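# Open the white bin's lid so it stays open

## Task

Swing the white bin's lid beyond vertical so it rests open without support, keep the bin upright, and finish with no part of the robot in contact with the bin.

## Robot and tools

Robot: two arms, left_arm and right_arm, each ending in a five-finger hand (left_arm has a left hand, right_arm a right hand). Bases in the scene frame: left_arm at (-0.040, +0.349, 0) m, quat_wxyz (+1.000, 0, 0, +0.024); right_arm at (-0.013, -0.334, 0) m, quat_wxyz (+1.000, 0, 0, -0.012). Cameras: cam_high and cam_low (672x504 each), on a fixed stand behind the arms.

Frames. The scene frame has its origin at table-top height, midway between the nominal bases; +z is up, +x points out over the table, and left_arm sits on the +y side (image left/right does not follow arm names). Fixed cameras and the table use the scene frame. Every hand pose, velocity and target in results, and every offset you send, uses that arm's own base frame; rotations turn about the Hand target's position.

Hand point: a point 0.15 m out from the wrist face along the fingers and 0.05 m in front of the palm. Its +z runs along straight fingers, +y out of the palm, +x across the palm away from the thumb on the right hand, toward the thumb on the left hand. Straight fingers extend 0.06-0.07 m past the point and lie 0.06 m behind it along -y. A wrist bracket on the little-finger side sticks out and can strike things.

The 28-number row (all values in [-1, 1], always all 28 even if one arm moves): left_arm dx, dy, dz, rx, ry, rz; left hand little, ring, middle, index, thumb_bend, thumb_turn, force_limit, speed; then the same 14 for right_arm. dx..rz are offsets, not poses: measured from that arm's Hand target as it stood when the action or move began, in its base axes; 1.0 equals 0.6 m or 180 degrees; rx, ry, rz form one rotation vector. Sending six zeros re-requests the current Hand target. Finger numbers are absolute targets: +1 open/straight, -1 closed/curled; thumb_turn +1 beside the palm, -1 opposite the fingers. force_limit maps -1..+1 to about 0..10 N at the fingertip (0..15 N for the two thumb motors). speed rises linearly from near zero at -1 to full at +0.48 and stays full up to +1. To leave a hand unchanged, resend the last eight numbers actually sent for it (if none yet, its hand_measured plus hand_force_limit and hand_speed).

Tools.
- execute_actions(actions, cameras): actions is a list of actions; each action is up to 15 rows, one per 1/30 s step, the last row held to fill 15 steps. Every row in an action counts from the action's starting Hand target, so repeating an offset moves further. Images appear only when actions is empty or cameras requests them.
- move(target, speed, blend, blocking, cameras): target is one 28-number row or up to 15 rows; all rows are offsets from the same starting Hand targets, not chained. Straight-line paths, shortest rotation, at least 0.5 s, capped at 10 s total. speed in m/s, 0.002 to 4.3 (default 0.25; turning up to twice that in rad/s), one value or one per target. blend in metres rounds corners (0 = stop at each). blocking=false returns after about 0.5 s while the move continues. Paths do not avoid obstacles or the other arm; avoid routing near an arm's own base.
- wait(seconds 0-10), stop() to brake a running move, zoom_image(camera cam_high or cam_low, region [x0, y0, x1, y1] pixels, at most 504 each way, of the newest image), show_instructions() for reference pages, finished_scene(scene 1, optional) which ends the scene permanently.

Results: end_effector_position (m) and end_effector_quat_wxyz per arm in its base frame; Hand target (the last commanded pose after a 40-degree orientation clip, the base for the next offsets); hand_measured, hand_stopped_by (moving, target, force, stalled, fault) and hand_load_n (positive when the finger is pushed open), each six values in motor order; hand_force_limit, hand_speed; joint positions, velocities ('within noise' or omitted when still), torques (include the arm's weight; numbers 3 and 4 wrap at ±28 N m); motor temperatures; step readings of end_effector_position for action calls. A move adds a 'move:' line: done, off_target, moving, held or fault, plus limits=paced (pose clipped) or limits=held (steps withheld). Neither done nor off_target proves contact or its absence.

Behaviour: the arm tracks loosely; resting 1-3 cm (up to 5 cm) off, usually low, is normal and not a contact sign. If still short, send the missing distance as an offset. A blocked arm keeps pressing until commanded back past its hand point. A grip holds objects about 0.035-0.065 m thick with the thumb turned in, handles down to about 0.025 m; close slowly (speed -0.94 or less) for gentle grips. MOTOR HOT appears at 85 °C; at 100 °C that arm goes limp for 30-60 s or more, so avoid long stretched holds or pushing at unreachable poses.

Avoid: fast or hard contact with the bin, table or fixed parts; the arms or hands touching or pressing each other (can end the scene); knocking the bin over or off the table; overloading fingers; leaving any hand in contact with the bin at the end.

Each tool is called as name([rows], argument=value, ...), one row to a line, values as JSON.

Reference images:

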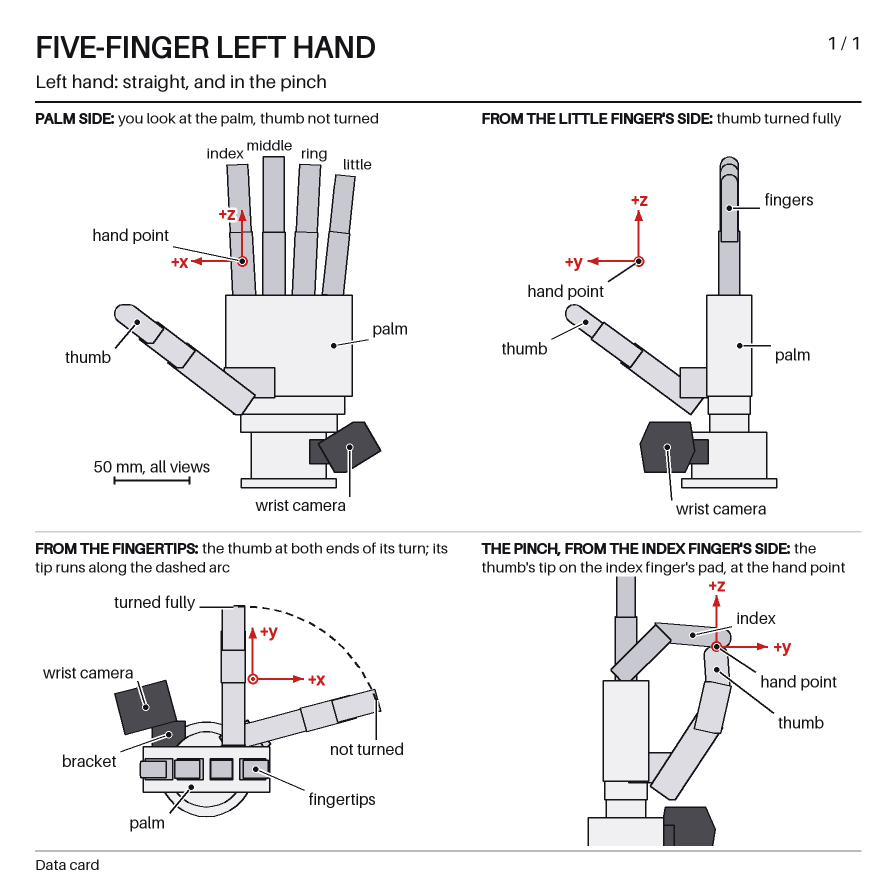

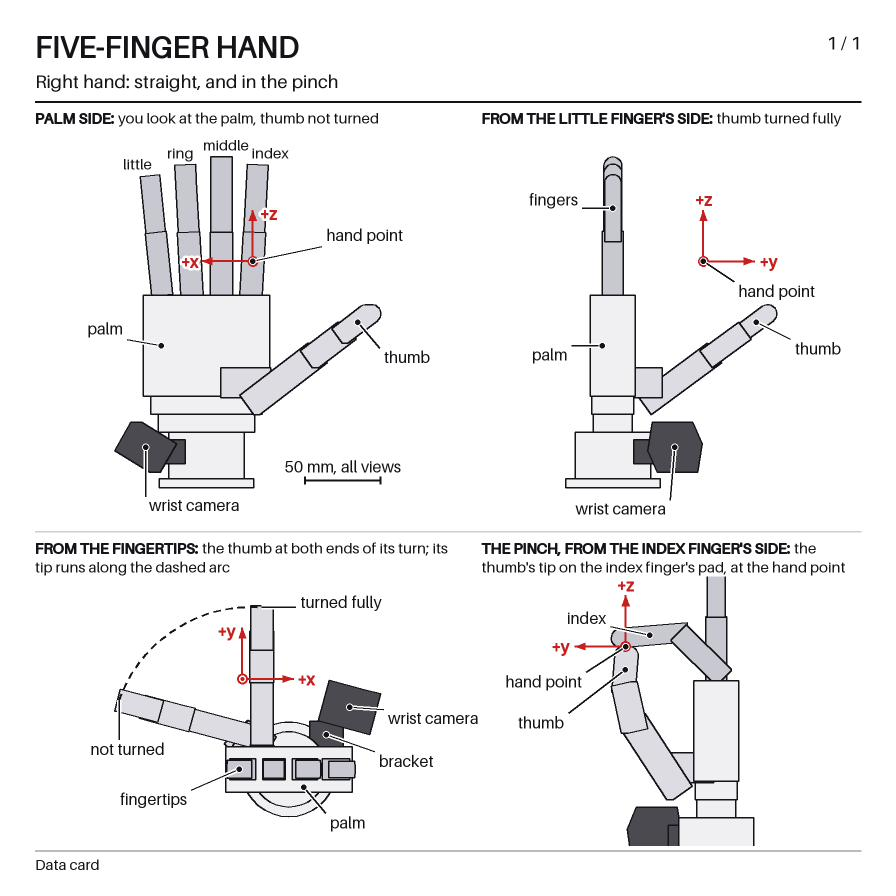

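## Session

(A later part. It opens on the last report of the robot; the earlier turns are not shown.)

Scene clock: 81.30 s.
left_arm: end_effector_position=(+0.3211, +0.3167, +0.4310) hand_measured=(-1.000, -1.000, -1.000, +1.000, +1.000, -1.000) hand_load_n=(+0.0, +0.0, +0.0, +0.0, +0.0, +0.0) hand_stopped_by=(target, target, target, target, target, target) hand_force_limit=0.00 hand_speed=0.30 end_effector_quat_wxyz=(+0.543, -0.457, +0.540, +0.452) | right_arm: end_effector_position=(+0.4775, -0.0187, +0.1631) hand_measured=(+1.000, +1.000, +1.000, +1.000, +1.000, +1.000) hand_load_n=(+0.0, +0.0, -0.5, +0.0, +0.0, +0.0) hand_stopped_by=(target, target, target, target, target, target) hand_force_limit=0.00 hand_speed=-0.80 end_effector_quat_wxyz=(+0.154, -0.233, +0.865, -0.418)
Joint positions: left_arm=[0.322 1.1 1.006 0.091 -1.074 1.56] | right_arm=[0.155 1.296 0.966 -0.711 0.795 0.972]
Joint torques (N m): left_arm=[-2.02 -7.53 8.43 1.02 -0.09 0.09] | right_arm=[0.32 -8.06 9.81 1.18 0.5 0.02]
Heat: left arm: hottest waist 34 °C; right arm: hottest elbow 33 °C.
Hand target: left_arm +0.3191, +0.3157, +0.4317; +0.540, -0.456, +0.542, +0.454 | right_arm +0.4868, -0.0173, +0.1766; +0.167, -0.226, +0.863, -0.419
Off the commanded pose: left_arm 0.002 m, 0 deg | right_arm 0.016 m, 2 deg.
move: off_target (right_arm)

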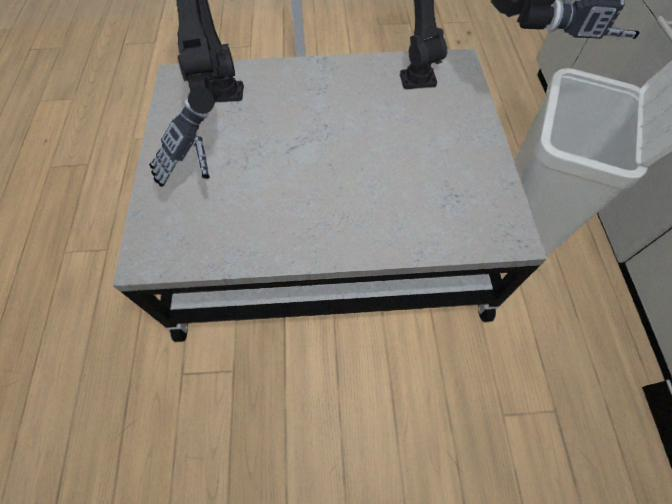

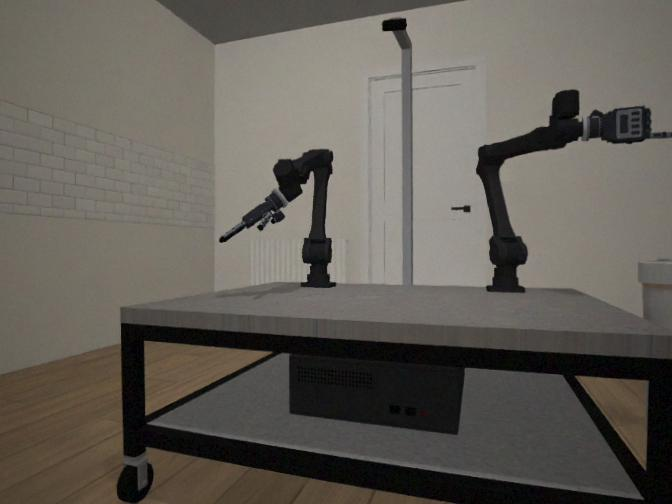

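wait(seconds=0.7, cameras=["cam_high"])

Scene clock: 82.07 s.
left_arm: end_effector_position=(+0.3211, +0.3167, +0.4310) hand_measured=(-1.000, -1.000, -1.000, +1.000, +1.000, -1.000) hand_load_n=(+0.0, +0.0, +0.0, +0.0, +0.0, +0.5) hand_stopped_by=(target, target, target, target, target, target) hand_force_limit=0.00 hand_speed=0.30 end_effector_quat_wxyz=(+0.543, -0.457, +0.540, +0.452) | right_arm: end_effector_position=(+0.4775, -0.0187, +0.1631) hand_measured=(+1.000, +1.000, +1.000, +1.000, +1.000, +1.000) hand_load_n=(+0.0, +0.0, +0.0, +0.0, +0.0, +0.0) hand_stopped_by=(target, target, target, target, target, target) hand_force_limit=0.00 hand_speed=-0.80 end_effector_quat_wxyz=(+0.154, -0.233, +0.865, -0.418)
Joint positions: left_arm=[0.322 1.1 1.006 0.091 -1.074 1.56] | right_arm=[0.155 1.296 0.966 -0.711 0.795 0.972]
Joint torques (N m): left_arm=[-1.38 -7.59 8.54 1.05 -0.09 0.1] | right_arm=[0.38 -8.06 9.81 1.18 0.5 0.01]
Heat: left arm: hottest waist 34 °C; right arm: hottest elbow 33 °C.
Hand target: left_arm +0.3191, +0.3157, +0.4317; +0.540, -0.456, +0.542, +0.454 | right_arm +0.4868, -0.0173, +0.1766; +0.167, -0.226, +0.863, -0.419
Off the commanded pose: left_arm 0.002 m, 0 deg | right_arm 0.016 m, 2 deg.
wait: 0.70 s; at rest by 0.10 s
Images, in order (width x height): cam_high 672x504.

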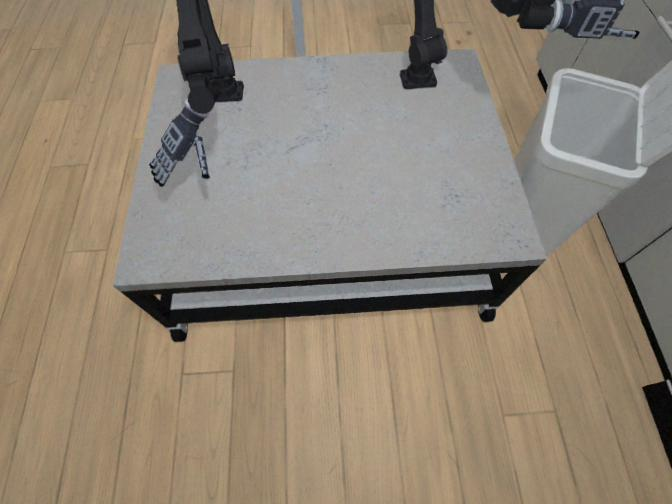

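finished_scene()

The scene is finished: the task was done.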